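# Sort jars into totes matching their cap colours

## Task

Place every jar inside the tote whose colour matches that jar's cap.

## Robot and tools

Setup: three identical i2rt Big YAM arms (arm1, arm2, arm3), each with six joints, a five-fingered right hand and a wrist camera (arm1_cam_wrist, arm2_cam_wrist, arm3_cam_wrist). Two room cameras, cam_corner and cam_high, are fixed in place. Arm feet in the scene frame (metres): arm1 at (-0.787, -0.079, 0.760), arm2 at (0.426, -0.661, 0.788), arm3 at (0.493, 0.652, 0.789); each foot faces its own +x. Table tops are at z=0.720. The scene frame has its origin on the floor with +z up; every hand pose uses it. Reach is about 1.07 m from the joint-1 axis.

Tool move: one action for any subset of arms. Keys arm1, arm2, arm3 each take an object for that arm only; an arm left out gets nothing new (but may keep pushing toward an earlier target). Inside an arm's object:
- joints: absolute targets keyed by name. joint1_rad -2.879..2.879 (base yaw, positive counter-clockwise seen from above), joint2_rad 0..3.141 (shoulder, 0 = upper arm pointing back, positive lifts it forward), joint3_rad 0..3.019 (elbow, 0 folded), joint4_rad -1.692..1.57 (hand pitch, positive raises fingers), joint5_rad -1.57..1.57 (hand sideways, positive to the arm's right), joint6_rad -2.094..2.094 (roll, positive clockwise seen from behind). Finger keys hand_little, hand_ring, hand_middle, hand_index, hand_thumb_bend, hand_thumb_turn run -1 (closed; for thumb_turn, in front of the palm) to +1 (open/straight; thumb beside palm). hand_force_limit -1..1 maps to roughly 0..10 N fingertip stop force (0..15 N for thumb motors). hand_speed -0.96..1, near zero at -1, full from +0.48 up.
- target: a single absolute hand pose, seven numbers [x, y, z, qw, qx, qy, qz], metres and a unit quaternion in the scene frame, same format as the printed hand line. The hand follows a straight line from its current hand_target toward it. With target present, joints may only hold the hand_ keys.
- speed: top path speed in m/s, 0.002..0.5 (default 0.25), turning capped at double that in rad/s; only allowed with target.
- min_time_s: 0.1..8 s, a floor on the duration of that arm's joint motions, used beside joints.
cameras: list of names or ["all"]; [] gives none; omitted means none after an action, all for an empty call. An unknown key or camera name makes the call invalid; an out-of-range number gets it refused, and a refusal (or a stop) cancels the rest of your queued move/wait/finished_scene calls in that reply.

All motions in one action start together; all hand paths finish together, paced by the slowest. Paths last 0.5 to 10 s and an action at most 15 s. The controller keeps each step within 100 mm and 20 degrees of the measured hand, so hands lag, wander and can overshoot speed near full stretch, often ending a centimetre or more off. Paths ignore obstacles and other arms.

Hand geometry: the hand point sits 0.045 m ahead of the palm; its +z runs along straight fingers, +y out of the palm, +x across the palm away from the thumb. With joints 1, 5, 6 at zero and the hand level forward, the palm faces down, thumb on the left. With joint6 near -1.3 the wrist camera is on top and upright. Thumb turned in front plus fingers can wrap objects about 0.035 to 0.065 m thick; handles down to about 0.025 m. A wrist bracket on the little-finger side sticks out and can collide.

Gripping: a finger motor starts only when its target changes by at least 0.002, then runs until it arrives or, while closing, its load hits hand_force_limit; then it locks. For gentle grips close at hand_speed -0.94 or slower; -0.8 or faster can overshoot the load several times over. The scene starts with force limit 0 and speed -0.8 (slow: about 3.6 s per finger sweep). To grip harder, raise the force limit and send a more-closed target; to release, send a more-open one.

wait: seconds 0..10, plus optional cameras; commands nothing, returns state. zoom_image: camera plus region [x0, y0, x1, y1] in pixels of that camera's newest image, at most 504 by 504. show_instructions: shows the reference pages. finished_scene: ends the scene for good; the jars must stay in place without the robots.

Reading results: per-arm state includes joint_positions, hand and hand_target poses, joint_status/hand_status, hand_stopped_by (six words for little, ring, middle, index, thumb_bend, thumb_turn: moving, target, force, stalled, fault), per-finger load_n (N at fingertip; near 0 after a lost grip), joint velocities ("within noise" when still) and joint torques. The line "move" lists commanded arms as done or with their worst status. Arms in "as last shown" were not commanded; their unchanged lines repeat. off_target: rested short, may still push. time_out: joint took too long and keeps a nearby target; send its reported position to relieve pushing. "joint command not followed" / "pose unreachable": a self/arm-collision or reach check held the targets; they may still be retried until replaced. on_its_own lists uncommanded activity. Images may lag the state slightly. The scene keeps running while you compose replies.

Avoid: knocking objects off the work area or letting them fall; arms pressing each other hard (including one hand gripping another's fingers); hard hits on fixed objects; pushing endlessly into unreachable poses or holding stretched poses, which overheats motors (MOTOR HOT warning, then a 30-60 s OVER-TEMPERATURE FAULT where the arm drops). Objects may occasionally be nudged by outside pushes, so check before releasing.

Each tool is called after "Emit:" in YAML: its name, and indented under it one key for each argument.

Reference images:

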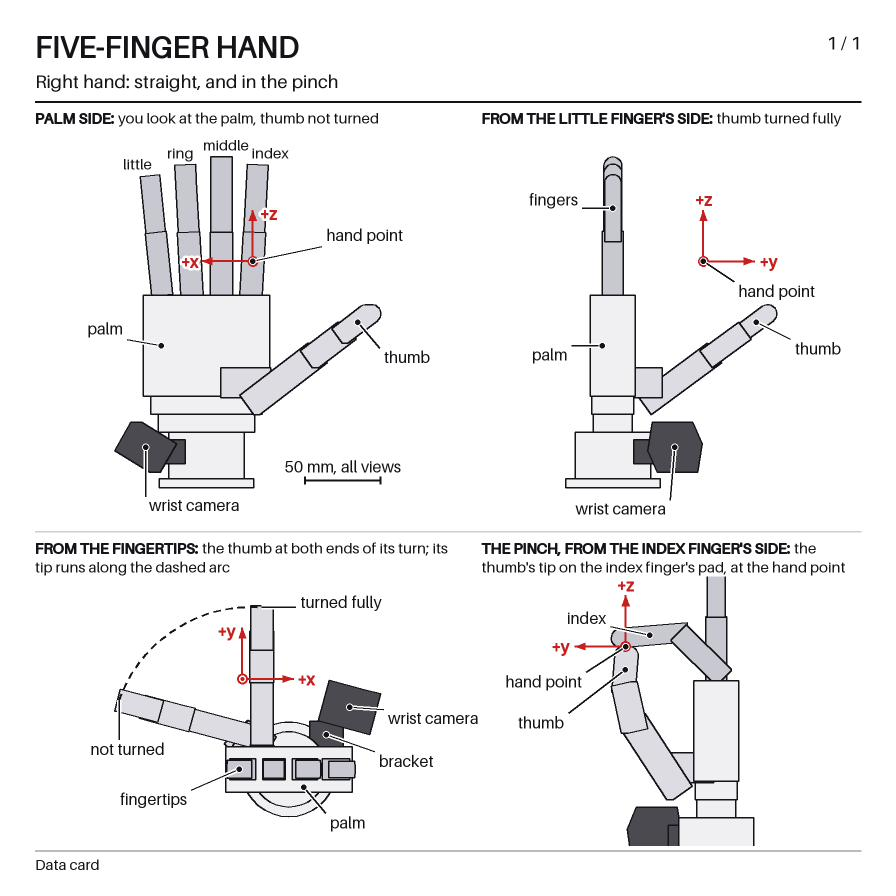

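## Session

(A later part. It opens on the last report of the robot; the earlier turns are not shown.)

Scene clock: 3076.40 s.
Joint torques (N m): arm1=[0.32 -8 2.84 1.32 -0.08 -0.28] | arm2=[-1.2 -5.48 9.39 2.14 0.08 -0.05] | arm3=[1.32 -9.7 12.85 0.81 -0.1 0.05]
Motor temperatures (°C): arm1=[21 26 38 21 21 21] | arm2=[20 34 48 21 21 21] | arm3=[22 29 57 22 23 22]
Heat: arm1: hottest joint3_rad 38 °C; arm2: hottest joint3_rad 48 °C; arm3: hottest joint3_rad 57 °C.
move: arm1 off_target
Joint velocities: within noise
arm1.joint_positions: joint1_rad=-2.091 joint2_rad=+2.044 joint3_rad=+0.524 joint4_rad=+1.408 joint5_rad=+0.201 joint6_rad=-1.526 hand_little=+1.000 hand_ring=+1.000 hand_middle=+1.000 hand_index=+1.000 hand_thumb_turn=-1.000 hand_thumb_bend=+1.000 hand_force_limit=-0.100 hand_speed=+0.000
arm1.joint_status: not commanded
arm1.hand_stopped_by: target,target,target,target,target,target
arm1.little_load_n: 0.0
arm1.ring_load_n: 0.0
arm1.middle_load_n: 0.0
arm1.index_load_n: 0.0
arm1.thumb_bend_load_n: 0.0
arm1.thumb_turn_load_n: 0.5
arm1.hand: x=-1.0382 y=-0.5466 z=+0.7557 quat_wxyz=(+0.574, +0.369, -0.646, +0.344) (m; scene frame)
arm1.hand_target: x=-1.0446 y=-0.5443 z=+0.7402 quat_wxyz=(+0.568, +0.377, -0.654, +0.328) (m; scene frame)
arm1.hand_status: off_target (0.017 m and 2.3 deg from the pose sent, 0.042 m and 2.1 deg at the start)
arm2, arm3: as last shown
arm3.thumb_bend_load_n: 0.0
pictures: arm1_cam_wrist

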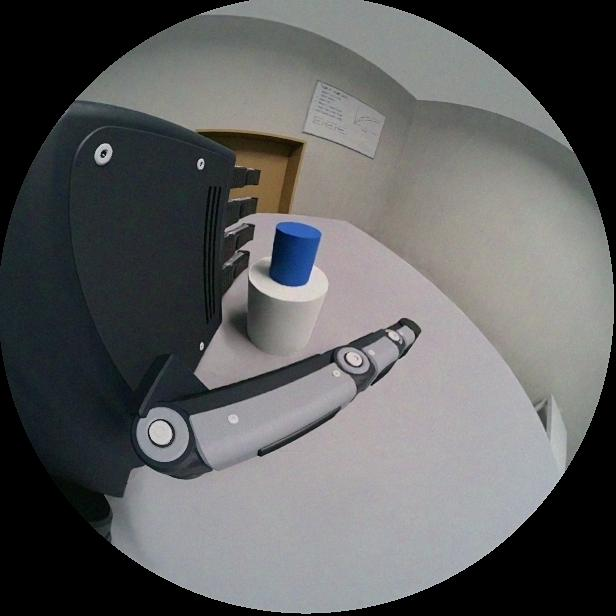

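Emit:
move:
  arm1: {"target": [-1.058, -0.562, 0.732, 0.5682, 0.3774, -0.6536, 0.3281], "speed": 0.05}
  cameras: ["arm1_cam_wrist"]

Emit:
move:
  arm1: {"joints": {"hand_speed": -0.6, "hand_force_limit": -0.5, "hand_index": -0.6, "hand_middle": -0.6, "hand_ring": -0.6, "hand_little": -0.6}}

Emit:
move:
  arm1: {"joints": {"hand_speed": -0.7, "hand_force_limit": -0.3, "hand_thumb_bend": -0.5}}
  cameras: ["arm1_cam_wrist"]

Emit:
zoom_image:
  camera: "arm1_cam_wrist"
  region: [150, 130, 450, 430]

Scene clock: 3089.37 s.
Joint torques (N m): arm1=[0.15 -8 3.07 1.05 -0.08 -0.32] | arm2=[-1.14 -5.48 9.37 2.13 0.07 -0.05] | arm3=[1.26 -9.82 12.98 0.68 -0.06 0.02]
Motor temperatures (°C): arm1=[21 27 37 21 21 21] | arm2=[20 33 48 21 21 21] | arm3=[22 29 58 22 23 22]
Heat: arm1: hottest joint3_rad 37 °C; arm2: hottest joint3_rad 48 °C; arm3: hottest joint3_rad 58 °C.
move: arm1 off_target
Joint velocities: within noise
arm1.joint_positions: joint1_rad=-2.108 joint2_rad=+2.068 joint3_rad=+0.584 joint4_rad=+1.391 joint5_rad=+0.183 joint6_rad=-1.528 hand_little=+1.000 hand_ring=+1.000 hand_middle=+1.000 hand_index=+1.000 hand_thumb_turn=-1.000 hand_thumb_bend=+1.000 hand_force_limit=-0.100 hand_speed=+0.000
arm1.joint_status: not commanded
arm1.hand_stopped_by: target,target,target,target,target,target
arm1.little_load_n: 0.0
arm1.ring_load_n: 0.0
arm1.middle_load_n: 0.0
arm1.index_load_n: 0.0
arm1.thumb_bend_load_n: -0.5
arm1.thumb_turn_load_n: 0.5
arm1.hand: x=-1.0507 y=-0.5655 z=+0.7551 quat_wxyz=(+0.578, +0.365, -0.641, +0.348) (m; scene frame)
arm1.hand_target: x=-1.0573 y=-0.5609 z=+0.7326 quat_wxyz=(+0.568, +0.377, -0.654, +0.328) (m; scene frame)
arm1.hand_status: off_target (0.025 m and 3.3 deg from the pose sent, 0.035 m and 2.4 deg at the start)
arm2, arm3: as last shown
arm2.little_load_n: 0.5
pictures: arm1_cam_wrist

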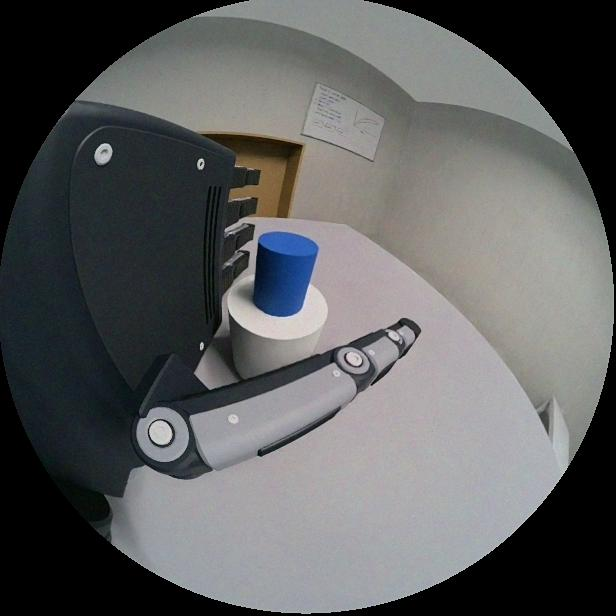

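Scene clock: 3091.30 s.
Joint torques (N m): arm1=[0.38 -9.05 2.55 1.55 0.12 -0.29] | arm2=[-1.26 -5.36 9.37 2.14 0.07 -0.05] | arm3=[1.26 -10.11 12.93 0.92 -0.13 0.02]
Motor temperatures (°C): arm1=[21 27 37 21 21 21] | arm2=[20 33 48 21 21 21] | arm3=[22 29 58 22 23 22]
Heat: arm1: hottest joint3_rad 37 °C; arm2: hottest joint3_rad 48 °C; arm3: hottest joint3_rad 58 °C.
move: arm1 done
Joint velocities: within noise
arm1.joint_positions: joint1_rad=-2.111 joint2_rad=+2.081 joint3_rad=+0.590 joint4_rad=+1.375 joint5_rad=+0.177 joint6_rad=-1.532 hand_little=-0.600 hand_ring=-0.600 hand_middle=-0.600 hand_index=-0.600 hand_thumb_turn=-1.000 hand_thumb_bend=+1.000 hand_force_limit=-0.500 hand_speed=-0.600
arm1.joint_status: all done
arm1.hand_stopped_by: target,target,target,target,target,target
arm1.little_load_n: 0.0
arm1.ring_load_n: 0.0
arm1.middle_load_n: 0.0
arm1.index_load_n: 0.0
arm1.thumb_bend_load_n: 0.0
arm1.thumb_turn_load_n: 0.5
arm1.hand: x=-1.0513 y=-0.5660 z=+0.7469 quat_wxyz=(+0.572, +0.372, -0.645, +0.343) (m; scene frame)
arm1.hand_target: x=-1.0573 y=-0.5610 z=+0.7327 quat_wxyz=(+0.568, +0.377, -0.654, +0.328) (m; scene frame)
arm1.hand_status: not commanded
arm2: as last shown
arm2.little_load_n: 0.0
arm3.joint_positions: joint1_rad=+1.910 joint2_rad=+1.217 joint3_rad=+0.781 joint4_rad=-0.429 joint5_rad=-0.116 joint6_rad=-0.131 hand_little=+1.000 hand_ring=+0.500 hand_middle=+0.800 hand_index=+0.800 hand_thumb_turn=-1.000 hand_thumb_bend=+0.900 hand_force_limit=+0.200 hand_speed=-0.700
arm3.joint_status: not commanded
arm3.hand_stopped_by: target,target,target,target,target,target
arm3.little_load_n: 0.0
arm3.ring_load_n: 0.0
arm3.middle_load_n: 0.0
arm3.index_load_n: 0.0
arm3.thumb_bend_load_n: 0.0
arm3.thumb_turn_load_n: 0.5
arm3.hand: x=+0.9140 y=+0.7061 z=+0.8994 quat_wxyz=(-0.277, +0.723, -0.593, +0.222) (m; scene frame)
arm3.hand_target: x=+0.9335 y=+0.7098 z=+0.9302 quat_wxyz=(-0.297, +0.715, -0.585, +0.242) (m; scene frame)
arm3.hand_status: not commanded
pictures: none

Scene clock: 3095.07 s.
Joint torques (N m): arm1=[0.38 -9.11 2.55 1.57 0.11 -0.29] | arm2=[-1.14 -5.48 9.39 2.13 0.07 -0.05] | arm3=[1.2 -9.29 12.75 0.88 -0.07 0.04]
Motor temperatures (°C): arm1=[21 27 37 21 21 21] | arm2=[20 33 48 21 21 21] | arm3=[22 29 58 22 23 22]
Heat: arm1: hottest joint3_rad 37 °C; arm2: hottest joint3_rad 48 °C; arm3: hottest joint3_rad 58 °C.
move: arm1 off_target
Joint velocities: within noise
arm1.joint_positions: joint1_rad=-2.111 joint2_rad=+2.081 joint3_rad=+0.590 joint4_rad=+1.375 joint5_rad=+0.178 joint6_rad=-1.532 hand_little=-0.600 hand_ring=-0.600 hand_middle=-0.600 hand_index=-0.600 hand_thumb_turn=-1.000 hand_thumb_bend=+0.464 hand_force_limit=-0.300 hand_speed=-0.700
arm1.joint_status: hand_thumb_bend off_target (ended at +0.464, target -0.500); the others done
arm1.hand_stopped_by: target,target,target,target,force,target
arm1.little_load_n: 0.0
arm1.ring_load_n: 0.0
arm1.middle_load_n: 0.5
arm1.index_load_n: 0.0
arm1.thumb_bend_load_n: 8.0
arm1.thumb_turn_load_n: 1.0
arm1.hand: x=-1.0518 y=-0.5657 z=+0.7469 quat_wxyz=(+0.573, +0.371, -0.646, +0.343) (m; scene frame)
arm1.hand_target: x=-1.0573 y=-0.5610 z=+0.7327 quat_wxyz=(+0.568, +0.377, -0.654, +0.328) (m; scene frame)
arm1.hand_status: not commanded
arm2.joint_positions: joint1_rad=-0.008 joint2_rad=+0.862 joint3_rad=+1.001 joint4_rad=-0.969 joint5_rad=-0.004 joint6_rad=-0.008 hand_little=+0.000 hand_ring=+0.000 hand_middle=+1.000 hand_index=+1.000 hand_thumb_turn=-1.000 hand_thumb_bend=+1.000 hand_force_limit=-0.200 hand_speed=+0.000
arm2.joint_status: not commanded
arm2.hand_stopped_by: target,target,target,target,target,target
arm2.little_load_n: 0.5
arm2.ring_load_n: 0.0
arm2.middle_load_n: 0.0
arm2.index_load_n: 0.0
arm2.thumb_bend_load_n: 0.0
arm2.thumb_turn_load_n: 0.0
arm2.hand: x=+0.2396 y=-0.3784 z=+1.0701 quat_wxyz=(-0.358, +0.900, +0.231, -0.092) (m; scene frame)
arm2.hand_target: x=+0.2422 y=-0.3736 z=+1.0764 quat_wxyz=(-0.372, +0.897, +0.220, -0.093) (m; scene frame)
arm2.hand_status: not commanded
arm3: as last shown
arm3.middle_load_n: -0.5
arm3.thumb_turn_load_n: 0.0
pictures: arm1_cam_wrist

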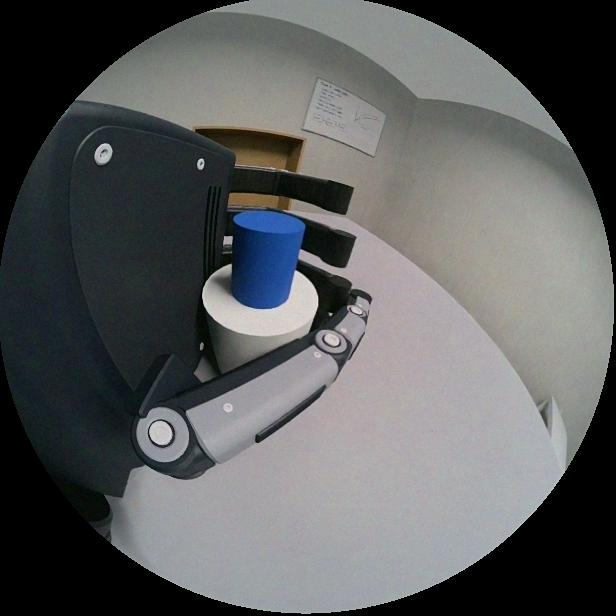

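Scaled by 1.680 from the camera's 616x616 image, which has a finer 880x880 frame.

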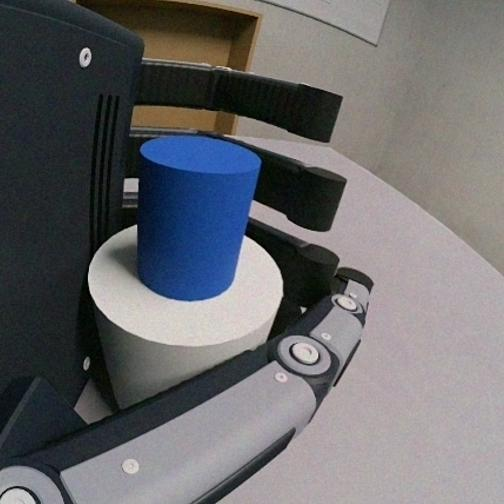

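Emit:
move:
  arm1: {"joints": {"hand_speed": -0.8, "hand_force_limit": -0.1, "hand_index": -0.95, "hand_middle": -0.95, "hand_thumb_bend": -0.55}}

Emit:
move:
  arm1: {"target": [-1.045, -0.55, 0.85, 0.5272, 0.3967, -0.6871, 0.3044], "speed": 0.06}
  cameras: ["arm1_cam_wrist"]

Emit:
move:
  arm1: {"target": [-1.03, -0.53, 0.98, 0.5272, 0.3967, -0.6871, 0.3044], "speed": 0.15}
  cameras: ["arm1_cam_wrist", "cam_high"]

Scene clock: 3101.13 s.
Joint torques (N m): arm1=[0.38 -9.05 2.55 1.55 0.11 -0.29] | arm2=[-1.2 -5.48 9.37 2.13 0.07 -0.05] | arm3=[1.26 -10.17 12.85 0.88 -0.11 0.05]
Motor temperatures (°C): arm1=[21 27 37 21 21 21] | arm2=[20 33 47 21 21 21] | arm3=[22 29 59 22 23 22]
Heat: arm1: hottest joint3_rad 37 °C; arm2: hottest joint3_rad 47 °C; arm3: hottest joint3_rad 59 °C.
move: arm1 off_target
Joint velocities: within noise
arm1.joint_positions: joint1_rad=-2.111 joint2_rad=+2.081 joint3_rad=+0.590 joint4_rad=+1.375 joint5_rad=+0.178 joint6_rad=-1.532 hand_little=-0.600 hand_ring=-0.600 hand_middle=-0.614 hand_index=-0.689 hand_thumb_turn=-1.000 hand_thumb_bend=+0.464 hand_force_limit=-0.100 hand_speed=-0.800
arm1.joint_status: hand_middle off_target (ended at -0.614, target -0.950); hand_index off_target (ended at -0.689, target -0.950); hand_thumb_bend off_target (ended at +0.464, target -0.550); the others done
arm1.hand_stopped_by: target,target,force,force,force,target
arm1.little_load_n: 0.0
arm1.ring_load_n: 0.0
arm1.middle_load_n: 8.5
arm1.index_load_n: 5.0
arm1.thumb_bend_load_n: 8.5
arm1.thumb_turn_load_n: 1.0
arm1.hand: x=-1.0518 y=-0.5657 z=+0.7469 quat_wxyz=(+0.573, +0.371, -0.646, +0.343) (m; scene frame)
arm1.hand_target: x=-1.0573 y=-0.5610 z=+0.7327 quat_wxyz=(+0.568, +0.377, -0.654, +0.328) (m; scene frame)
arm1.hand_status: not commanded
arm2, arm3: as last shown
arm2.little_load_n: 0.0
arm3.little_load_n: -0.5
arm3.middle_load_n: 0.0
pictures: none

Scene clock: 3103.83 s.
Joint torques (N m): arm1=[1.85 -9.76 5.81 1.65 0.18 -0.08] | arm2=[-1.26 -5.42 9.37 2.11 0.08 -0.05] | arm3=[0.79 -9.76 12.97 0.66 -0.1 0.03]
Motor temperatures (°C): arm1=[21 27 36 21 21 21] | arm2=[20 33 47 21 21 21] | arm3=[22 29 59 22 23 22]
Heat: arm1: hottest joint3_rad 36 °C; arm2: hottest joint3_rad 47 °C; arm3: hottest joint3_rad 59 °C.
move: arm1 done
Joint velocities: within noise
arm1.joint_positions: joint1_rad=-2.111 joint2_rad=+1.577 joint3_rad=+0.554 joint4_rad=+0.737 joint5_rad=+0.188 joint6_rad=-1.529 hand_little=-0.600 hand_ring=-0.600 hand_middle=-0.614 hand_index=-0.689 hand_thumb_turn=-1.000 hand_thumb_bend=+0.464 hand_force_limit=-0.100 hand_speed=-0.800
arm1.joint_status: not commanded
arm1.hand_stopped_by: target,target,force,force,force,target
arm1.little_load_n: 0.0
arm1.ring_load_n: 0.0
arm1.middle_load_n: 8.5
arm1.index_load_n: 4.0
arm1.thumb_bend_load_n: 8.5
arm1.thumb_turn_load_n: 1.0
arm1.hand: x=-1.0465 y=-0.5453 z=+0.8412 quat_wxyz=(+0.525, +0.403, -0.689, +0.297) (m; scene frame)
arm1.hand_target: x=-1.0449 y=-0.5500 z=+0.8500 quat_wxyz=(+0.527, +0.397, -0.687, +0.305) (m; scene frame)
arm1.hand_status: done (0.010 m and 1.2 deg from the pose sent, 0.105 m and 8.8 deg at the start)
arm2, arm3: as last shown
arm2.ring_load_n: 0.5
arm3.little_load_n: 0.0
pictures: arm1_cam_wrist

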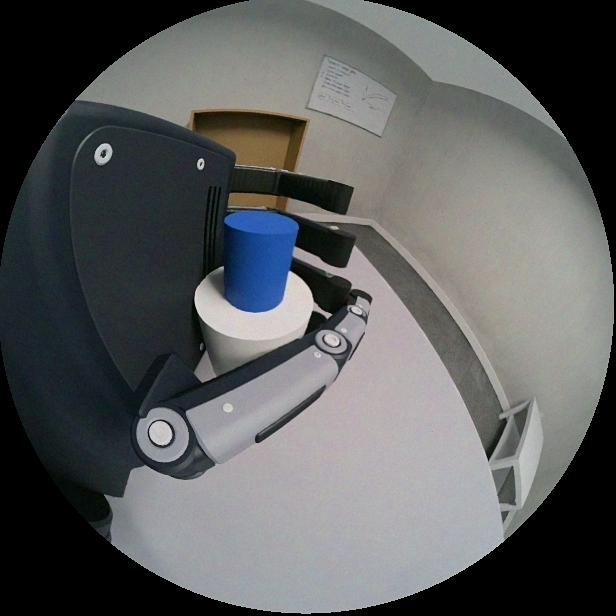

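Scene clock: 3105.53 s.
Joint torques (N m): arm1=[2.32 -6.07 10.82 1.62 0.21 -0.09] | arm2=[-1.2 -5.48 9.39 2.14 0.07 -0.04] | arm3=[1.2 -9.99 12.88 0.79 -0.07 0.04]
Motor temperatures (°C): arm1=[21 27 37 21 21 21] | arm2=[20 33 47 21 21 21] | arm3=[22 29 59 22 23 22]
Heat: arm1: hottest joint3_rad 37 °C; arm2: hottest joint3_rad 47 °C; arm3: hottest joint3_rad 59 °C.
move: arm1 off_target
Joint velocities: within noise
arm1.joint_positions: joint1_rad=-2.096 joint2_rad=+1.173 joint3_rad=+0.610 joint4_rad=+0.247 joint5_rad=+0.209 joint6_rad=-1.523 hand_little=-0.600 hand_ring=-0.600 hand_middle=-0.614 hand_index=-0.689 hand_thumb_turn=-1.000 hand_thumb_bend=+0.464 hand_force_limit=-0.100 hand_speed=-0.800
arm1.joint_status: not commanded
arm1.hand_stopped_by: target,target,force,force,force,target
arm1.little_load_n: 0.0
arm1.ring_load_n: 0.0
arm1.middle_load_n: 8.5
arm1.index_load_n: 4.0
arm1.thumb_bend_load_n: 8.5
arm1.thumb_turn_load_n: 0.5
arm1.hand: x=-1.0312 y=-0.5141 z=+0.9531 quat_wxyz=(+0.516, +0.407, -0.697, +0.287) (m; scene frame)
arm1.hand_target: x=-1.0295 y=-0.5287 z=+0.9801 quat_wxyz=(+0.527, +0.397, -0.687, +0.305) (m; scene frame)
arm1.hand_status: off_target (0.031 m and 2.8 deg from the pose sent, 0.141 m and 1.2 deg at the start)
arm2, arm3: as last shown
arm2.ring_load_n: 0.0
pictures: arm1_cam_wrist, cam_high

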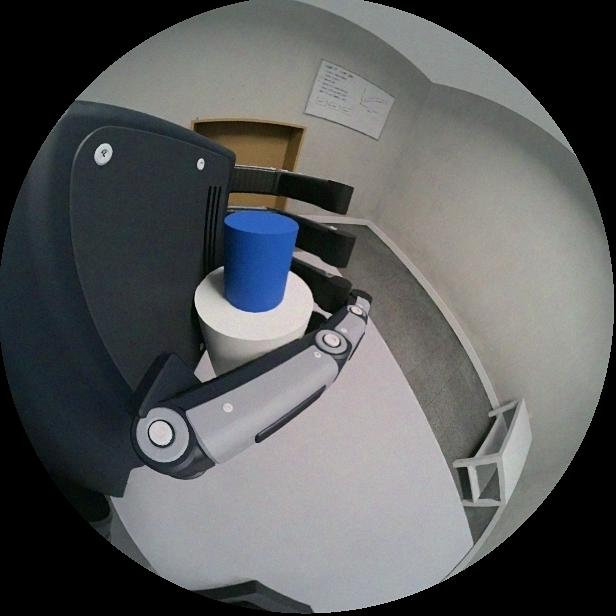

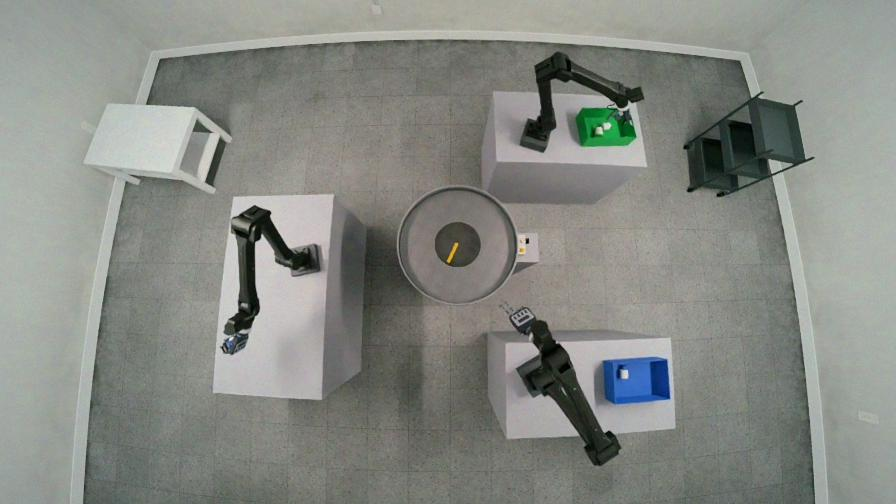

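Emit:
move:
  arm1: {"joints": {"joint1_rad": -0.30, "joint2_rad": 0.95, "joint3_rad": 0.85, "joint4_rad": -0.16, "joint5_rad": 0, "joint6_rad": -1.57}, "min_time_s": 5.5}
  arm3: {"joints": {"joint1_rad": 1.91, "joint2_rad": 0.9, "joint3_rad": 0.6, "joint4_rad": -0.43, "joint5_rad": 0, "joint6_rad": 0}, "min_time_s": 3}
  cameras: ["arm1_cam_wrist"]

Emit:
move:
  arm1: {"target": [0.08, -0.205, 0.92, 0, 0.7934, 0, 0.6088], "speed": 0.2}

Emit:
move:
  arm1: {"target": [0.10, -0.207, 0.85, 0, 0.7716, 0, 0.6361], "speed": 0.1}

Emit:
move:
  arm1: {"target": [0.10, -0.207, 0.833, 0, 0.7604, 0, 0.6494], "speed": 0.06}
  cameras: ["arm1_cam_wrist", "cam_high"]

Scene clock: 3122.07 s.
Joint torques (N m): arm1=[2.14 -5.19 12.66 1.65 -0.05 -0.33] | arm2=[-1.2 -5.48 9.36 2.14 0.07 -0.05] | arm3=[0.85 -5.42 8.43 1.26 0.01 0.02]
Motor temperatures (°C): arm1=[21 27 39 21 21 21] | arm2=[20 32 47 21 21 21] | arm3=[22 28 57 22 23 22]
Heat: arm1: hottest joint3_rad 39 °C; arm2: hottest joint3_rad 47 °C; arm3: hottest joint3_rad 57 °C.
move: arm1 done; arm3 done
Joint velocities: within noise
arm1.joint_positions: joint1_rad=-0.309 joint2_rad=+0.965 joint3_rad=+0.793 joint4_rad=-0.152 joint5_rad=+0.002 joint6_rad=-1.554 hand_little=-0.600 hand_ring=-0.600 hand_middle=-0.614 hand_index=-0.689 hand_thumb_turn=-1.000 hand_thumb_bend=+0.464 hand_force_limit=-0.100 hand_speed=-0.800
arm1.joint_status: all done
arm1.hand_stopped_by: target,target,force,force,force,target
arm1.little_load_n: 0.0
arm1.ring_load_n: 0.0
arm1.middle_load_n: 8.5
arm1.index_load_n: 4.0
arm1.thumb_bend_load_n: 9.0
arm1.thumb_turn_load_n: 1.0
arm1.hand: x=-0.3120 y=-0.1865 z=+1.0586 quat_wxyz=(+0.026, +0.811, -0.047, +0.582) (m; scene frame)
arm1.hand_target: x=-0.3051 y=-0.1825 z=+1.1004 quat_wxyz=(+0.028, +0.793, -0.035, +0.608) (m; scene frame)
arm1.hand_status: not commanded
arm2: as last shown
arm3.joint_positions: joint1_rad=+1.910 joint2_rad=+0.913 joint3_rad=+0.610 joint4_rad=-0.429 joint5_rad=-0.002 joint6_rad=-0.008 hand_little=+1.000 hand_ring=+0.500 hand_middle=+0.800 hand_index=+0.800 hand_thumb_turn=-1.000 hand_thumb_bend=+0.900 hand_force_limit=+0.200 hand_speed=-0.700
arm3.joint_status: all done
arm3.hand_stopped_by: target,target,target,target,target,target
arm3.little_load_n: 0.0
arm3.ring_load_n: 0.0
arm3.middle_load_n: 0.0
arm3.index_load_n: 0.0
arm3.thumb_bend_load_n: 0.0
arm3.thumb_turn_load_n: 0.0
arm3.hand: x=+0.8583 y=+0.6903 z=+0.9267 quat_wxyz=(-0.297, +0.654, -0.634, +0.286) (m; scene frame)
arm3.hand_target: x=+0.8550 y=+0.6904 z=+0.9261 quat_wxyz=(-0.298, +0.651, -0.637, +0.286) (m; scene frame)
arm3.hand_status: not commanded
pictures: arm1_cam_wrist

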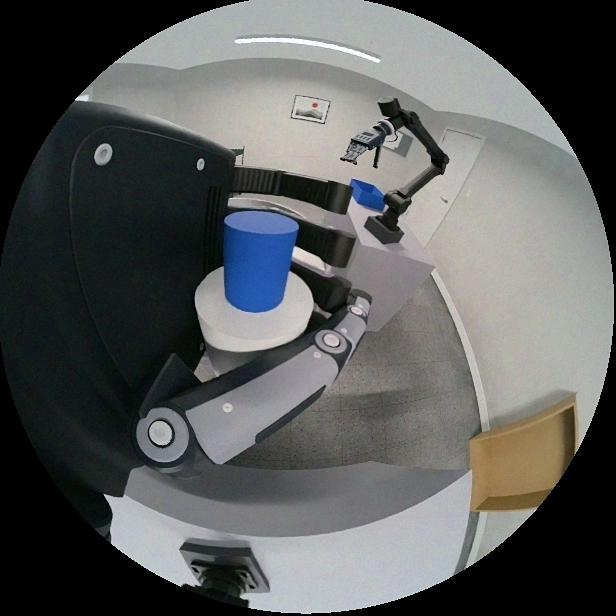

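Scene clock: 3125.23 s.
Joint torques (N m): arm1=[1.55 -17.14 11.63 1.73 -0.11 -0.32] | arm2=[-1.14 -5.42 9.37 2.13 0.08 -0.05] | arm3=[0.73 -5.83 8.23 1.05 -0.04 0.05]
Motor temperatures (°C): arm1=[21 27 40 21 21 21] | arm2=[20 32 46 21 21 21] | arm3=[22 28 56 22 23 22]
Heat: arm1: hottest joint3_rad 40 °C; arm2: hottest joint3_rad 46 °C; arm3: hottest joint3_rad 56 °C.
move: arm1 off_target
Joint velocities: within noise
arm1.joint_positions: joint1_rad=-0.309 joint2_rad=+2.067 joint3_rad=+1.605 joint4_rad=+0.188 joint5_rad=-0.090 joint6_rad=-1.578 hand_little=-0.600 hand_ring=-0.600 hand_middle=-0.614 hand_index=-0.689 hand_thumb_turn=-1.000 hand_thumb_bend=+0.464 hand_force_limit=-0.100 hand_speed=-0.800
arm1.joint_status: not commanded
arm1.hand_stopped_by: target,target,force,force,force,target
arm1.little_load_n: 0.0
arm1.ring_load_n: -0.5
arm1.middle_load_n: 8.5
arm1.index_load_n: 4.0
arm1.thumb_bend_load_n: 8.5
arm1.thumb_turn_load_n: 0.5
arm1.hand: x=+0.0635 y=-0.2066 z=+0.9158 quat_wxyz=(-0.003, +0.797, -0.009, +0.603) (m; scene frame)
arm1.hand_target: x=+0.0787 y=-0.2046 z=+0.9201 quat_wxyz=(+0.000, +0.793, +0.000, +0.609) (m; scene frame)
arm1.hand_status: off_target (0.017 m and 1.3 deg from the pose sent, 0.416 m and 7.2 deg at the start)
arm2, arm3: as last shown
pictures: none

Scene clock: 3126.87 s.
Joint torques (N m): arm1=[1.55 -18.61 10.88 2.62 -0.11 -0.27] | arm2=[-1.2 -5.42 9.37 2.14 0.07 -0.05] | arm3=[0.38 -5.89 8.35 1.06 -0.04 0.08]
Motor temperatures (°C): arm1=[21 27 40 21 21 21] | arm2=[20 32 46 21 21 21] | arm3=[22 28 56 22 23 22]
Heat: arm1: hottest joint3_rad 40 °C; arm2: hottest joint3_rad 46 °C; arm3: hottest joint3_rad 56 °C.
move: arm1 off_target
Joint velocities: within noise
arm1.joint_positions: joint1_rad=-0.309 joint2_rad=+2.219 joint3_rad=+1.612 joint4_rad=+0.374 joint5_rad=-0.091 joint6_rad=-1.578 hand_little=-0.600 hand_ring=-0.600 hand_middle=-0.614 hand_index=-0.689 hand_thumb_turn=-1.000 hand_thumb_bend=+0.464 hand_force_limit=-0.100 hand_speed=-0.800
arm1.joint_status: not commanded
arm1.hand_stopped_by: target,target,force,force,force,target
arm1.little_load_n: 0.0
arm1.ring_load_n: 0.0
arm1.middle_load_n: 8.5
arm1.index_load_n: 4.0
arm1.thumb_bend_load_n: 9.0
arm1.thumb_turn_load_n: 1.0
arm1.hand: x=+0.0816 y=-0.2083 z=+0.8382 quat_wxyz=(-0.002, +0.785, -0.007, +0.619) (m; scene frame)
arm1.hand_target: x=+0.0981 y=-0.2066 z=+0.8505 quat_wxyz=(+0.000, +0.772, +0.000, +0.636) (m; scene frame)
arm1.hand_status: off_target (0.022 m and 2.7 deg from the pose sent, 0.075 m and 4.9 deg at the start)
arm2, arm3: as last shown
pictures: none

Scene clock: 3128.00 s.
Joint torques (N m): arm1=[1.49 -18.49 9.85 2.66 -0.11 -0.24] | arm2=[-1.26 -5.42 9.39 2.14 0.08 -0.05] | arm3=[0.5 -6.18 8.16 1.11 -0.02 0.04]
Motor temperatures (°C): arm1=[21 27 40 21 21 21] | arm2=[20 32 46 21 21 21] | arm3=[22 28 55 22 23 22]
Heat: arm1: hottest joint3_rad 40 °C; arm2: hottest joint3_rad 46 °C; arm3: hottest joint3_rad 55 °C.
move: arm1 off_target
Joint velocities: within noise
arm1.joint_positions: joint1_rad=-0.309 joint2_rad=+2.252 joint3_rad=+1.612 joint4_rad=+0.456 joint5_rad=-0.092 joint6_rad=-1.578 hand_little=-0.600 hand_ring=-0.600 hand_middle=-0.614 hand_index=-0.689 hand_thumb_turn=-1.000 hand_thumb_bend=+0.464 hand_force_limit=-0.100 hand_speed=-0.800
arm1.joint_status: not commanded
arm1.hand_stopped_by: target,target,force,force,force,target
arm1.little_load_n: 0.0
arm1.ring_load_n: 0.0
arm1.middle_load_n: 8.5
arm1.index_load_n: 4.0
arm1.thumb_bend_load_n: 8.5
arm1.thumb_turn_load_n: 0.5
arm1.hand: x=+0.0870 y=-0.2087 z=+0.8316 quat_wxyz=(-0.001, +0.770, -0.005, +0.638) (m; scene frame)
arm1.hand_target: x=+0.0990 y=-0.2067 z=+0.8332 quat_wxyz=(+0.000, +0.760, +0.000, +0.649) (m; scene frame)
arm1.hand_status: off_target (0.013 m and 1.8 deg from the pose sent, 0.019 m and 4.6 deg at the start)
arm2, arm3: as last shown
arm3.ring_load_n: -0.5
pictures: arm1_cam_wrist, cam_high

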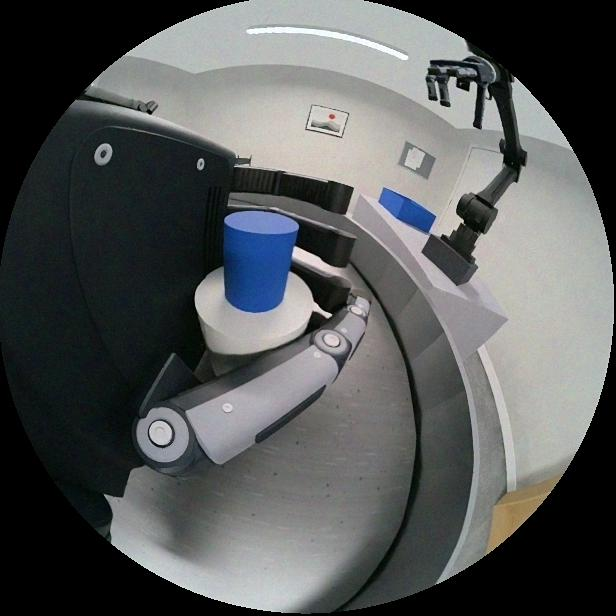

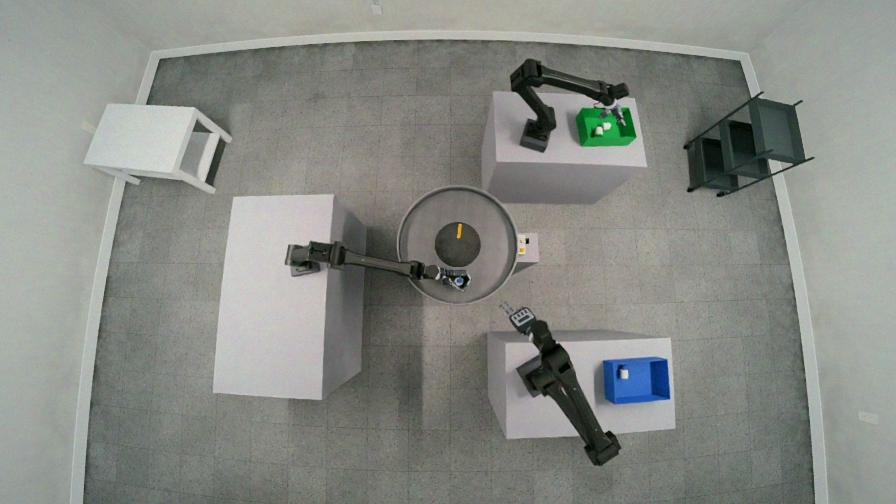

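Emit:
move:
  arm1: {"target": [0.10, -0.207, 0.822, 0, 0.7604, 0, 0.6494], "speed": 0.05}

Emit:
move:
  arm1: {"target": [0.10, -0.207, 0.814, 0, 0.7604, 0, 0.6494], "speed": 0.04}

Emit:
move:
  arm1: {"joints": {"hand_speed": 0, "hand_index": 1, "hand_middle": 1, "hand_ring": 1, "hand_little": 1, "hand_thumb_bend": 1}}

Emit:
move:
  arm1: {"target": [-0.03, -0.207, 0.838, 0, 0.7604, 0, 0.6494], "speed": 0.2}
  cameras: ["arm1_cam_wrist"]

Emit:
move:
  arm1: {"target": [-0.32, -0.2, 1.05, 0, 0.8192, 0, 0.5736], "speed": 0.25}
  arm2: {"target": [0.150, -0.192, 0.93, 0.3705, -0.8944, -0.2313, 0.0958], "speed": 0.15}
  cameras: ["cam_high"]

Emit:
zoom_image:
  camera: "cam_high"
  region: [380, 170, 540, 330]

Scene clock: 3138.37 s.
Joint torques (N m): arm1=[1.55 -18.26 9.73 2.67 -0.11 -0.24] | arm2=[-1.26 -5.48 9.39 2.14 0.08 -0.05] | arm3=[0.32 -5.71 8.31 1.25 0 0.02]
Motor temperatures (°C): arm1=[21 28 42 21 21 21] | arm2=[20 32 46 21 21 21] | arm3=[22 28 53 22 23 22]
Heat: arm1: hottest joint3_rad 42 °C; arm2: hottest joint3_rad 46 °C; arm3: hottest joint3_rad 53 °C.
move: arm1 off_target
Joint velocities: within noise
arm1.joint_positions: joint1_rad=-0.309 joint2_rad=+2.267 joint3_rad=+1.612 joint4_rad=+0.475 joint5_rad=-0.092 joint6_rad=-1.578 hand_little=-0.600 hand_ring=-0.600 hand_middle=-0.614 hand_index=-0.689 hand_thumb_turn=-1.000 hand_thumb_bend=+0.464 hand_force_limit=-0.100 hand_speed=-0.800
arm1.joint_status: not commanded
arm1.hand_stopped_by: target,target,force,force,force,target
arm1.little_load_n: 0.0
arm1.ring_load_n: 0.0
arm1.middle_load_n: 8.5
arm1.index_load_n: 4.0
arm1.thumb_bend_load_n: 8.5
arm1.thumb_turn_load_n: 1.0
arm1.hand: x=+0.0875 y=-0.2087 z=+0.8233 quat_wxyz=(-0.001, +0.769, -0.005, +0.640) (m; scene frame)
arm1.hand_target: x=+0.0990 y=-0.2067 z=+0.8223 quat_wxyz=(+0.000, +0.760, +0.000, +0.649) (m; scene frame)
arm1.hand_status: off_target (0.013 m and 1.6 deg from the pose sent, 0.016 m and 1.8 deg at the start)
arm2.joint_positions: joint1_rad=-0.008 joint2_rad=+0.862 joint3_rad=+1.001 joint4_rad=-0.969 joint5_rad=-0.004 joint6_rad=-0.008 hand_little=+0.000 hand_ring=+0.000 hand_middle=+1.000 hand_index=+1.000 hand_thumb_turn=-1.000 hand_thumb_bend=+1.000 hand_force_limit=-0.200 hand_speed=+0.000
arm2.joint_status: not commanded
arm2.hand_stopped_by: target,target,target,target,target,target
arm2.little_load_n: 0.0
arm2.ring_load_n: 0.0
arm2.middle_load_n: 0.0
arm2.index_load_n: 0.0
arm2.thumb_bend_load_n: 0.0
arm2.thumb_turn_load_n: 0.0
arm2.hand: x=+0.2396 y=-0.3784 z=+1.0701 quat_wxyz=(-0.358, +0.900, +0.231, -0.092) (m; scene frame)
arm2.hand_target: x=+0.2422 y=-0.3736 z=+1.0764 quat_wxyz=(-0.372, +0.897, +0.220, -0.093) (m; scene frame)
arm2.hand_status: not commanded
arm3: as last shown
arm3.ring_load_n: 0.0
pictures: none

Scene clock: 3139.43 s.
Joint torques (N m): arm1=[1.55 -18.14 9.68 2.59 -0.11 -0.23] | arm2=[-1.2 -5.42 9.37 2.13 0.08 -0.05] | arm3=[0.21 -6.01 8.34 1.28 -0.01 0.03]
Motor temperatures (°C): arm1=[21 28 42 21 21 21] | arm2=[20 32 46 21 21 21] | arm3=[22 28 53 22 23 22]
Heat: arm1: hottest joint3_rad 42 °C; arm2: hottest joint3_rad 46 °C; arm3: hottest joint3_rad 53 °C.
move: arm1 off_target
Joint velocities: within noise
arm1.joint_positions: joint1_rad=-0.309 joint2_rad=+2.279 joint3_rad=+1.612 joint4_rad=+0.490 joint5_rad=-0.092 joint6_rad=-1.578 hand_little=-0.600 hand_ring=-0.600 hand_middle=-0.614 hand_index=-0.689 hand_thumb_turn=-1.000 hand_thumb_bend=+0.464 hand_force_limit=-0.100 hand_speed=-0.800
arm1.joint_status: not commanded
arm1.hand_stopped_by: target,target,force,force,force,target
arm1.little_load_n: 0.0
arm1.ring_load_n: 0.0
arm1.middle_load_n: 8.5
arm1.index_load_n: 4.0
arm1.thumb_bend_load_n: 8.5
arm1.thumb_turn_load_n: 0.5
arm1.hand: x=+0.0880 y=-0.2087 z=+0.8179 quat_wxyz=(-0.001, +0.767, -0.005, +0.641) (m; scene frame)
arm1.hand_target: x=+0.0990 y=-0.2067 z=+0.8143 quat_wxyz=(+0.000, +0.760, +0.000, +0.649) (m; scene frame)
arm1.hand_status: off_target (0.013 m and 1.3 deg from the pose sent, 0.016 m and 1.6 deg at the start)
arm2, arm3: as last shown
pictures: none

Scene clock: 3140.73 s.
Joint torques (N m): arm1=[1.67 -18.2 8.99 1.91 -0.02 -0.2] | arm2=[-1.14 -5.36 9.37 2.14 0.08 -0.05] | arm3=[0.09 -5.71 8.27 1.14 -0.03 0.06]
Motor temperatures (°C): arm1=[21 28 42 21 21 21] | arm2=[20 32 46 21 21 21] | arm3=[22 28 52 22 23 22]
Heat: arm1: hottest joint3_rad 42 °C; arm2: hottest joint3_rad 46 °C; arm3: hottest joint3_rad 52 °C.
move: arm1 done
Joint velocities: within noise
arm1.joint_positions: joint1_rad=-0.311 joint2_rad=+2.279 joint3_rad=+1.623 joint4_rad=+0.511 joint5_rad=-0.095 joint6_rad=-1.580 hand_little=+1.000 hand_ring=+1.000 hand_middle=+1.000 hand_index=+1.000 hand_thumb_turn=-1.000 hand_thumb_bend=+1.000 hand_force_limit=-0.100 hand_speed=+0.000
arm1.joint_status: all done
arm1.hand_stopped_by: target,target,target,target,target,target
arm1.little_load_n: 0.0
arm1.ring_load_n: 0.0
arm1.middle_load_n: 0.0
arm1.index_load_n: 0.0
arm1.thumb_bend_load_n: 0.0
arm1.thumb_turn_load_n: 0.0
arm1.hand: x=+0.0929 y=-0.2102 z=+0.8297 quat_wxyz=(+0.001, +0.757, -0.003, +0.653) (m; scene frame)
arm1.hand_target: x=+0.0989 y=-0.2070 z=+0.8142 quat_wxyz=(+0.000, +0.760, +0.000, +0.649) (m; scene frame)
arm1.hand_status: not commanded
arm2, arm3: as last shown
pictures: none

Scene clock: 3142.17 s.
Joint torques (N m): arm1=[0.73 -18.08 5.37 2.47 -0.12 -0.23] | arm2=[-1.14 -5.42 9.39 2.13 0.08 -0.05] | arm3=[0.73 -5.48 8.23 1.29 -0.02 0.06]
Motor temperatures (°C): arm1=[21 28 42 21 21 21] | arm2=[20 32 46 21 21 21] | arm3=[22 28 52 22 23 22]
Heat: arm1: hottest joint3_rad 42 °C; arm2: hottest joint3_rad 46 °C; arm3: hottest joint3_rad 52 °C.
move: arm1 off_target
Joint velocities: within noise
arm1.joint_positions: joint1_rad=-0.317 joint2_rad=+2.044 joint3_rad=+1.182 joint4_rad=+0.685 joint5_rad=-0.113 joint6_rad=-1.580 hand_little=+1.000 hand_ring=+1.000 hand_middle=+1.000 hand_index=+1.000 hand_thumb_turn=-1.000 hand_thumb_bend=+1.000 hand_force_limit=-0.100 hand_speed=+0.000
arm1.joint_status: not commanded
arm1.hand_stopped_by: target,target,target,target,target,target
arm1.little_load_n: 0.0
arm1.ring_load_n: 0.0
arm1.middle_load_n: 0.0
arm1.index_load_n: 0.0
arm1.thumb_bend_load_n: 0.0
arm1.thumb_turn_load_n: 0.5
arm1.hand: x=-0.0273 y=-0.1987 z=+0.8266 quat_wxyz=(-0.006, +0.768, +0.000, +0.641) (m; scene frame)
arm1.hand_target: x=-0.0300 y=-0.2071 z=+0.8379 quat_wxyz=(+0.000, +0.761, +0.000, +0.649) (m; scene frame)
arm1.hand_status: off_target (0.014 m and 1.4 deg from the pose sent, 0.123 m and 0.7 deg at the start)
arm2, arm3: as last shown
pictures: arm1_cam_wrist

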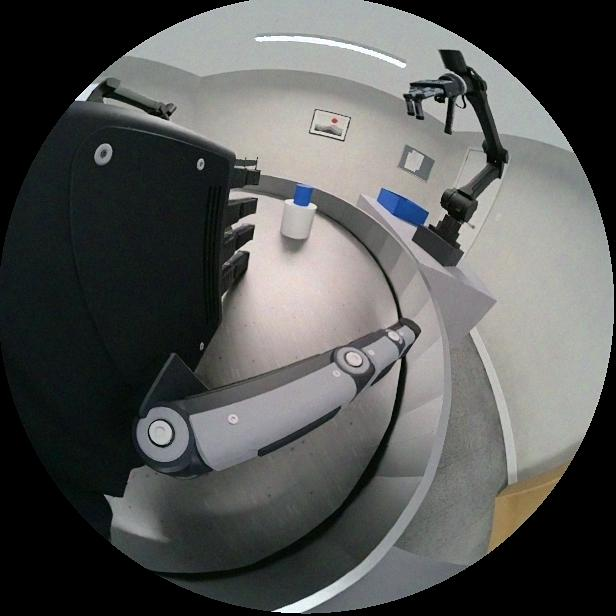

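Scene clock: 3144.70 s.
Joint torques (N m): arm1=[0.32 -3.9 8.79 1.52 -0.16 -0.27] | arm2=[-1.08 -11.87 14.08 2.07 -0.21 -0.2] | arm3=[0.91 -5.95 8.14 1.32 -0.02 0.05]
Motor temperatures (°C): arm1=[21 28 42 21 21 21] | arm2=[20 32 46 21 21 21] | arm3=[22 28 51 22 23 22]
Heat: arm1: hottest joint3_rad 42 °C; arm2: hottest joint3_rad 46 °C; arm3: hottest joint3_rad 51 °C.
move: arm1 done; arm2 off_target
Joint velocities: within noise
arm1.joint_positions: joint1_rad=-0.403 joint2_rad=+0.945 joint3_rad=+0.768 joint4_rad=-0.170 joint5_rad=-0.190 joint6_rad=-1.625 hand_little=+1.000 hand_ring=+1.000 hand_middle=+1.000 hand_index=+1.000 hand_thumb_turn=-1.000 hand_thumb_bend=+1.000 hand_force_limit=-0.100 hand_speed=+0.000
arm1.joint_status: not commanded
arm1.hand_stopped_by: target,target,target,target,target,target
arm1.little_load_n: 0.0
arm1.ring_load_n: 0.0
arm1.middle_load_n: 0.0
arm1.index_load_n: 0.0
arm1.thumb_bend_load_n: 0.0
arm1.thumb_turn_load_n: 0.0
arm1.hand: x=-0.3180 y=-0.1947 z=+1.0493 quat_wxyz=(-0.006, +0.817, -0.001, +0.576) (m; scene frame)
arm1.hand_target: x=-0.3200 y=-0.2000 z=+1.0501 quat_wxyz=(+0.000, +0.819, +0.000, +0.574) (m; scene frame)
arm1.hand_status: done (0.006 m and 0.8 deg from the pose sent, 0.368 m and 9.8 deg at the start)
arm2.joint_positions: joint1_rad=-0.019 joint2_rad=+1.450 joint3_rad=+1.011 joint4_rad=-0.429 joint5_rad=-0.017 joint6_rad=-0.019 hand_little=+0.000 hand_ring=+0.000 hand_middle=+1.000 hand_index=+1.000 hand_thumb_turn=-1.000 hand_thumb_bend=+1.000 hand_force_limit=-0.200 hand_speed=+0.000
arm2.joint_status: not commanded
arm2.hand_stopped_by: target,target,target,target,target,target
arm2.little_load_n: 0.0
arm2.ring_load_n: 0.0
arm2.middle_load_n: 0.0
arm2.index_load_n: 0.0
arm2.thumb_bend_load_n: 0.0
arm2.thumb_turn_load_n: 0.0
arm2.hand: x=+0.1582 y=-0.2205 z=+0.9054 quat_wxyz=(-0.341, +0.906, +0.235, -0.090) (m; scene frame)
arm2.hand_target: x=+0.1512 y=-0.1939 z=+0.9309 quat_wxyz=(-0.371, +0.894, +0.231, -0.095) (m; scene frame)
arm2.hand_status: off_target (0.039 m and 3.8 deg from the pose sent, 0.250 m and 1.6 deg at the start)
arm3.joint_positions: joint1_rad=+1.910 joint2_rad=+0.913 joint3_rad=+0.610 joint4_rad=-0.429 joint5_rad=-0.002 joint6_rad=-0.008 hand_little=+1.000 hand_ring=+0.500 hand_middle=+0.800 hand_index=+0.800 hand_thumb_turn=-1.000 hand_thumb_bend=+0.900 hand_force_limit=+0.200 hand_speed=-0.700
arm3.joint_status: not commanded
arm3.hand_stopped_by: target,target,target,target,target,target
arm3.little_load_n: 0.0
arm3.ring_load_n: 0.0
arm3.middle_load_n: 0.0
arm3.index_load_n: 0.0
arm3.thumb_bend_load_n: 0.0
arm3.thumb_turn_load_n: 0.0
arm3.hand: x=+0.8583 y=+0.6903 z=+0.9267 quat_wxyz=(-0.297, +0.654, -0.634, +0.286) (m; scene frame)
arm3.hand_target: x=+0.8550 y=+0.6904 z=+0.9261 quat_wxyz=(-0.298, +0.651, -0.637, +0.286) (m; scene frame)
arm3.hand_status: not commanded
pictures: cam_high

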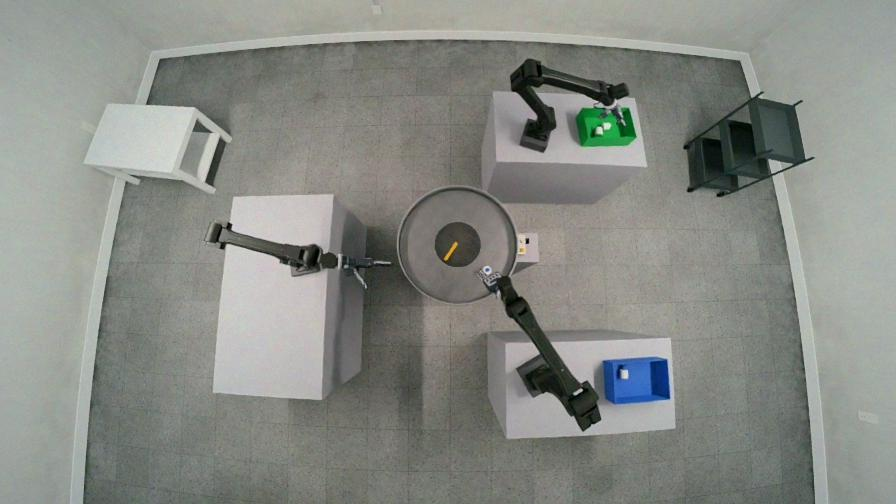

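Scaled by 3.150 from the camera's 896x504 image, which has a finer 1280x720 frame.

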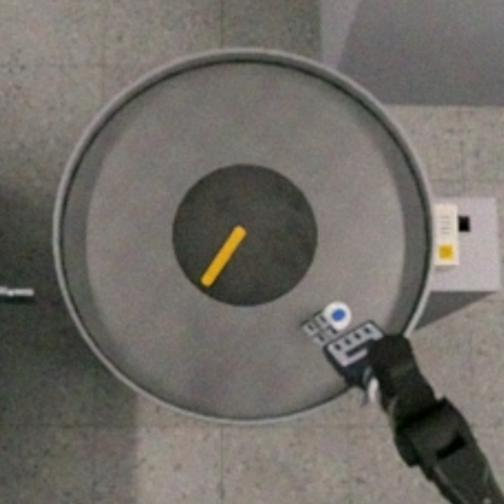

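Emit:
move:
  arm2: {"target": [0.139, -0.170, 0.862, 0.3705, -0.8944, -0.2313, 0.0958], "speed": 0.08}

Emit:
move:
  arm2: {"target": [0.139, -0.172, 0.822, 0.3705, -0.8944, -0.2313, 0.0958], "speed": 0.05}
  cameras: ["arm2_cam_wrist", "cam_high"]

Scene clock: 3151.53 s.
Joint torques (N m): arm1=[0.32 -3.84 8.81 1.54 -0.15 -0.29] | arm2=[-1.14 -13.86 10.63 2.1 -0.21 -0.2] | arm3=[0.38 -5.83 8.44 1.18 -0.02 0.03]
Motor temperatures (°C): arm1=[21 28 42 21 21 21] | arm2=[20 32 46 21 21 21] | arm3=[22 28 50 22 23 22]
Heat: arm1: hottest joint3_rad 42 °C; arm2: hottest joint3_rad 46 °C; arm3: hottest joint3_rad 50 °C.
move: arm2 off_target
Joint velocities: within noise
arm1, arm3: as last shown
arm1.thumb_turn_load_n: 0.5
arm2.joint_positions: joint1_rad=-0.019 joint2_rad=+1.602 joint3_rad=+1.011 joint4_rad=-0.250 joint5_rad=-0.018 joint6_rad=-0.020 hand_little=+0.000 hand_ring=+0.000 hand_middle=+1.000 hand_index=+1.000 hand_thumb_turn=-1.000 hand_thumb_bend=+1.000 hand_force_limit=-0.200 hand_speed=+0.000
arm2.joint_status: not commanded
arm2.hand_stopped_by: target,target,target,target,target,target
arm2.little_load_n: 0.0
arm2.ring_load_n: 0.0
arm2.middle_load_n: 0.0
arm2.index_load_n: 0.0
arm2.thumb_bend_load_n: 0.0
arm2.thumb_turn_load_n: 0.0
arm2.hand: x=+0.1410 y=-0.1881 z=+0.8514 quat_wxyz=(-0.353, +0.901, +0.234, -0.094) (m; scene frame)
arm2.hand_target: x=+0.1395 y=-0.1705 z=+0.8625 quat_wxyz=(-0.371, +0.894, +0.231, -0.096) (m; scene frame)
arm2.hand_status: off_target (0.021 m and 2.2 deg from the pose sent, 0.069 m and 3.8 deg at the start)
pictures: none

Scene clock: 3153.03 s.
Joint torques (N m): arm1=[0.32 -3.9 8.8 1.54 -0.16 -0.29] | arm2=[-0.97 -14.21 7.65 2.17 -0.17 -0.18] | arm3=[0.85 -6.24 8.21 1.2 -0.04 0.04]
Motor temperatures (°C): arm1=[21 28 42 21 21 21] | arm2=[20 32 46 21 21 21] | arm3=[22 28 50 22 23 22]
Heat: arm1: hottest joint3_rad 42 °C; arm2: hottest joint3_rad 46 °C; arm3: hottest joint3_rad 50 °C.
move: arm2 done
Joint velocities: within noise
arm1, arm3: as last shown
arm1.thumb_turn_load_n: 0.0
arm2.joint_positions: joint1_rad=-0.019 joint2_rad=+1.662 joint3_rad=+0.990 joint4_rad=-0.139 joint5_rad=-0.018 joint6_rad=-0.020 hand_little=+0.000 hand_ring=+0.000 hand_middle=+1.000 hand_index=+1.000 hand_thumb_turn=-1.000 hand_thumb_bend=+1.000 hand_force_limit=-0.200 hand_speed=+0.000
arm2.joint_status: not commanded
arm2.hand_stopped_by: target,target,target,target,target,target
arm2.little_load_n: 0.0
arm2.ring_load_n: 0.0
arm2.middle_load_n: 0.0
arm2.index_load_n: 0.0
arm2.thumb_bend_load_n: 0.0
arm2.thumb_turn_load_n: 0.0
arm2.hand: x=+0.1355 y=-0.1779 z=+0.8249 quat_wxyz=(-0.366, +0.896, +0.233, -0.097) (m; scene frame)
arm2.hand_target: x=+0.1391 y=-0.1722 z=+0.8221 quat_wxyz=(-0.370, +0.895, +0.231, -0.096) (m; scene frame)
arm2.hand_status: done (0.007 m and 0.6 deg from the pose sent, 0.034 m and 2.2 deg at the start)
pictures: arm2_cam_wrist, cam_high

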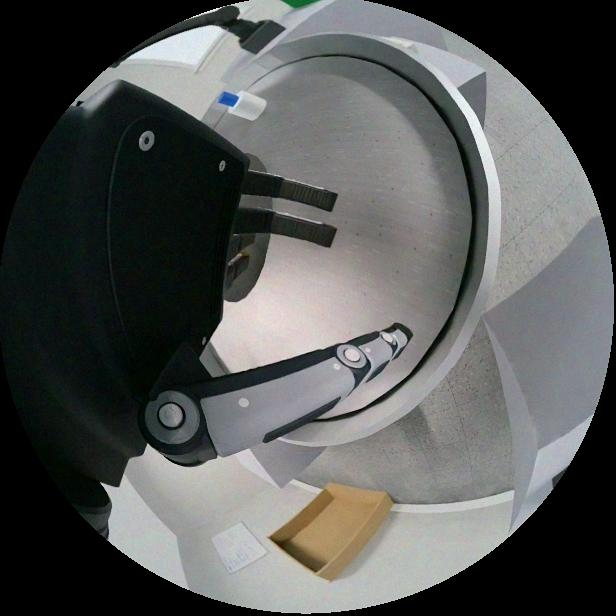

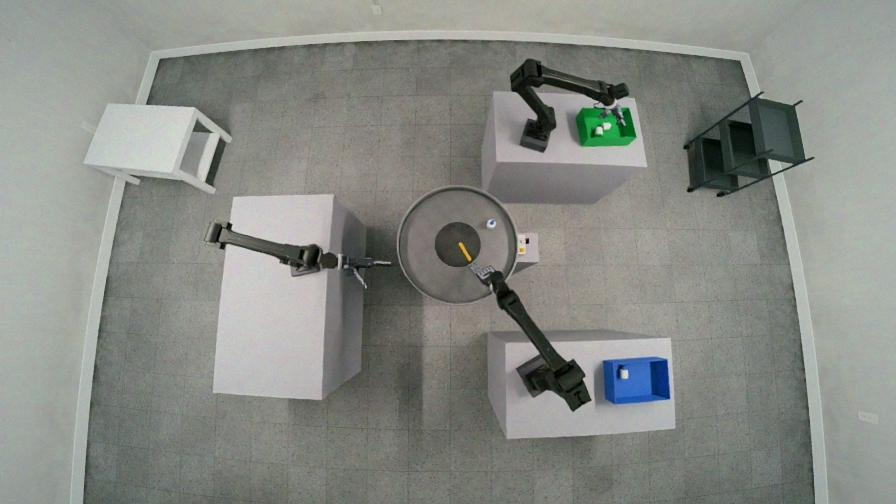

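Emit:
move:
  arm2: {"target": [0.145, -0.177, 0.810, 0.3705, -0.8944, -0.2313, 0.0958], "speed": 0.1}
  cameras: ["cam_high", "arm2_cam_wrist"]

Emit:
zoom_image:
  camera: "cam_high"
  region: [380, 170, 540, 330]

Scene clock: 3183.53 s.
Joint torques (N m): arm1=[0.32 -3.9 8.8 1.52 -0.15 -0.29] | arm2=[-1.08 -13.86 7.36 2.18 -0.21 -0.2] | arm3=[0.85 -5.77 8.31 1.14 -0.01 0.03]
Motor temperatures (°C): arm1=[21 27 41 21 21 21] | arm2=[20 34 44 21 21 21] | arm3=[22 27 47 22 23 22]
Heat: arm1: hottest joint3_rad 41 °C; arm2: hottest joint3_rad 44 °C; arm3: hottest joint3_rad 47 °C.
move: arm2 done
Joint velocities: within noise
arm1, arm3: as last shown
arm1.thumb_turn_load_n: 0.5
arm2.joint_positions: joint1_rad=-0.025 joint2_rad=+1.666 joint3_rad=+0.958 joint4_rad=-0.101 joint5_rad=-0.021 joint6_rad=-0.023 hand_little=+0.000 hand_ring=+0.000 hand_middle=+1.000 hand_index=+1.000 hand_thumb_turn=-1.000 hand_thumb_bend=+1.000 hand_force_limit=-0.200 hand_speed=+0.000
arm2.joint_status: not commanded
arm2.hand_stopped_by: target,target,target,target,target,target
arm2.little_load_n: 0.0
arm2.ring_load_n: 0.0
arm2.middle_load_n: 0.0
arm2.index_load_n: 0.0
arm2.thumb_bend_load_n: 0.0
arm2.thumb_turn_load_n: 0.0
arm2.hand: x=+0.1406 y=-0.1824 z=+0.8144 quat_wxyz=(-0.367, +0.895, +0.233, -0.097) (m; scene frame)
arm2.hand_target: x=+0.1451 y=-0.1771 z=+0.8101 quat_wxyz=(-0.370, +0.895, +0.231, -0.096) (m; scene frame)
arm2.hand_status: done (0.008 m and 0.4 deg from the pose sent, 0.018 m and 0.6 deg at the start)
pictures: arm2_cam_wrist, cam_high

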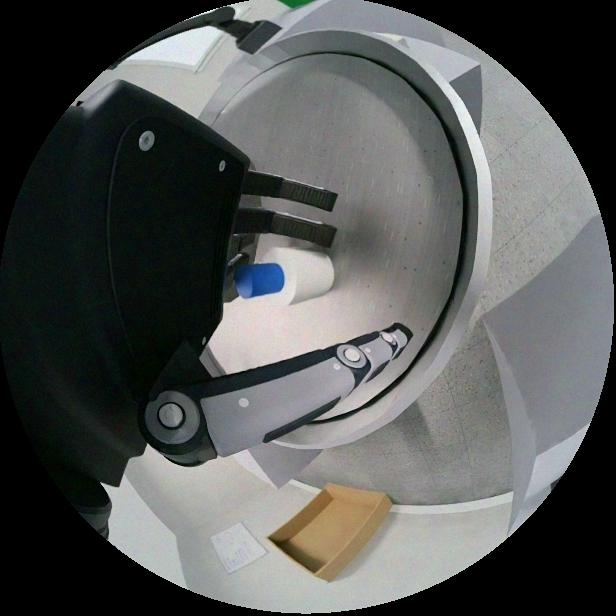

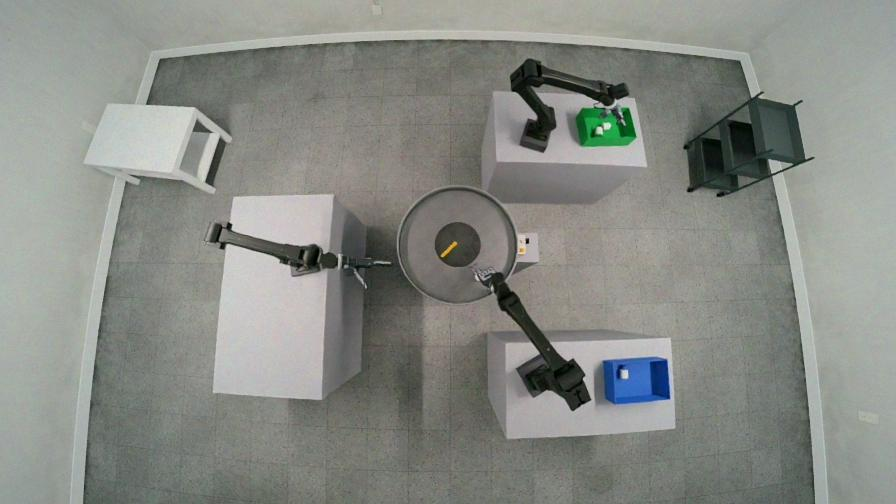

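Scaled by 3.150 from the camera's 896x504 image, which has a finer 1280x720 frame.

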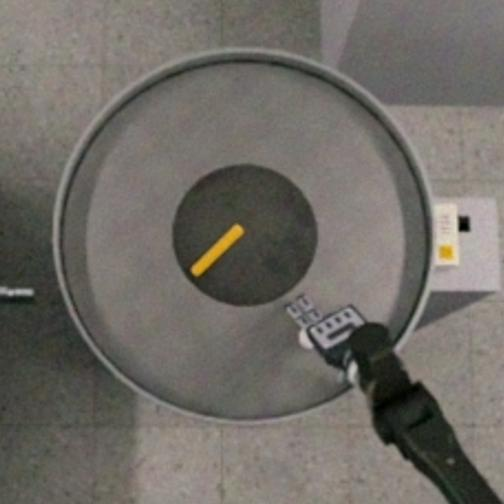

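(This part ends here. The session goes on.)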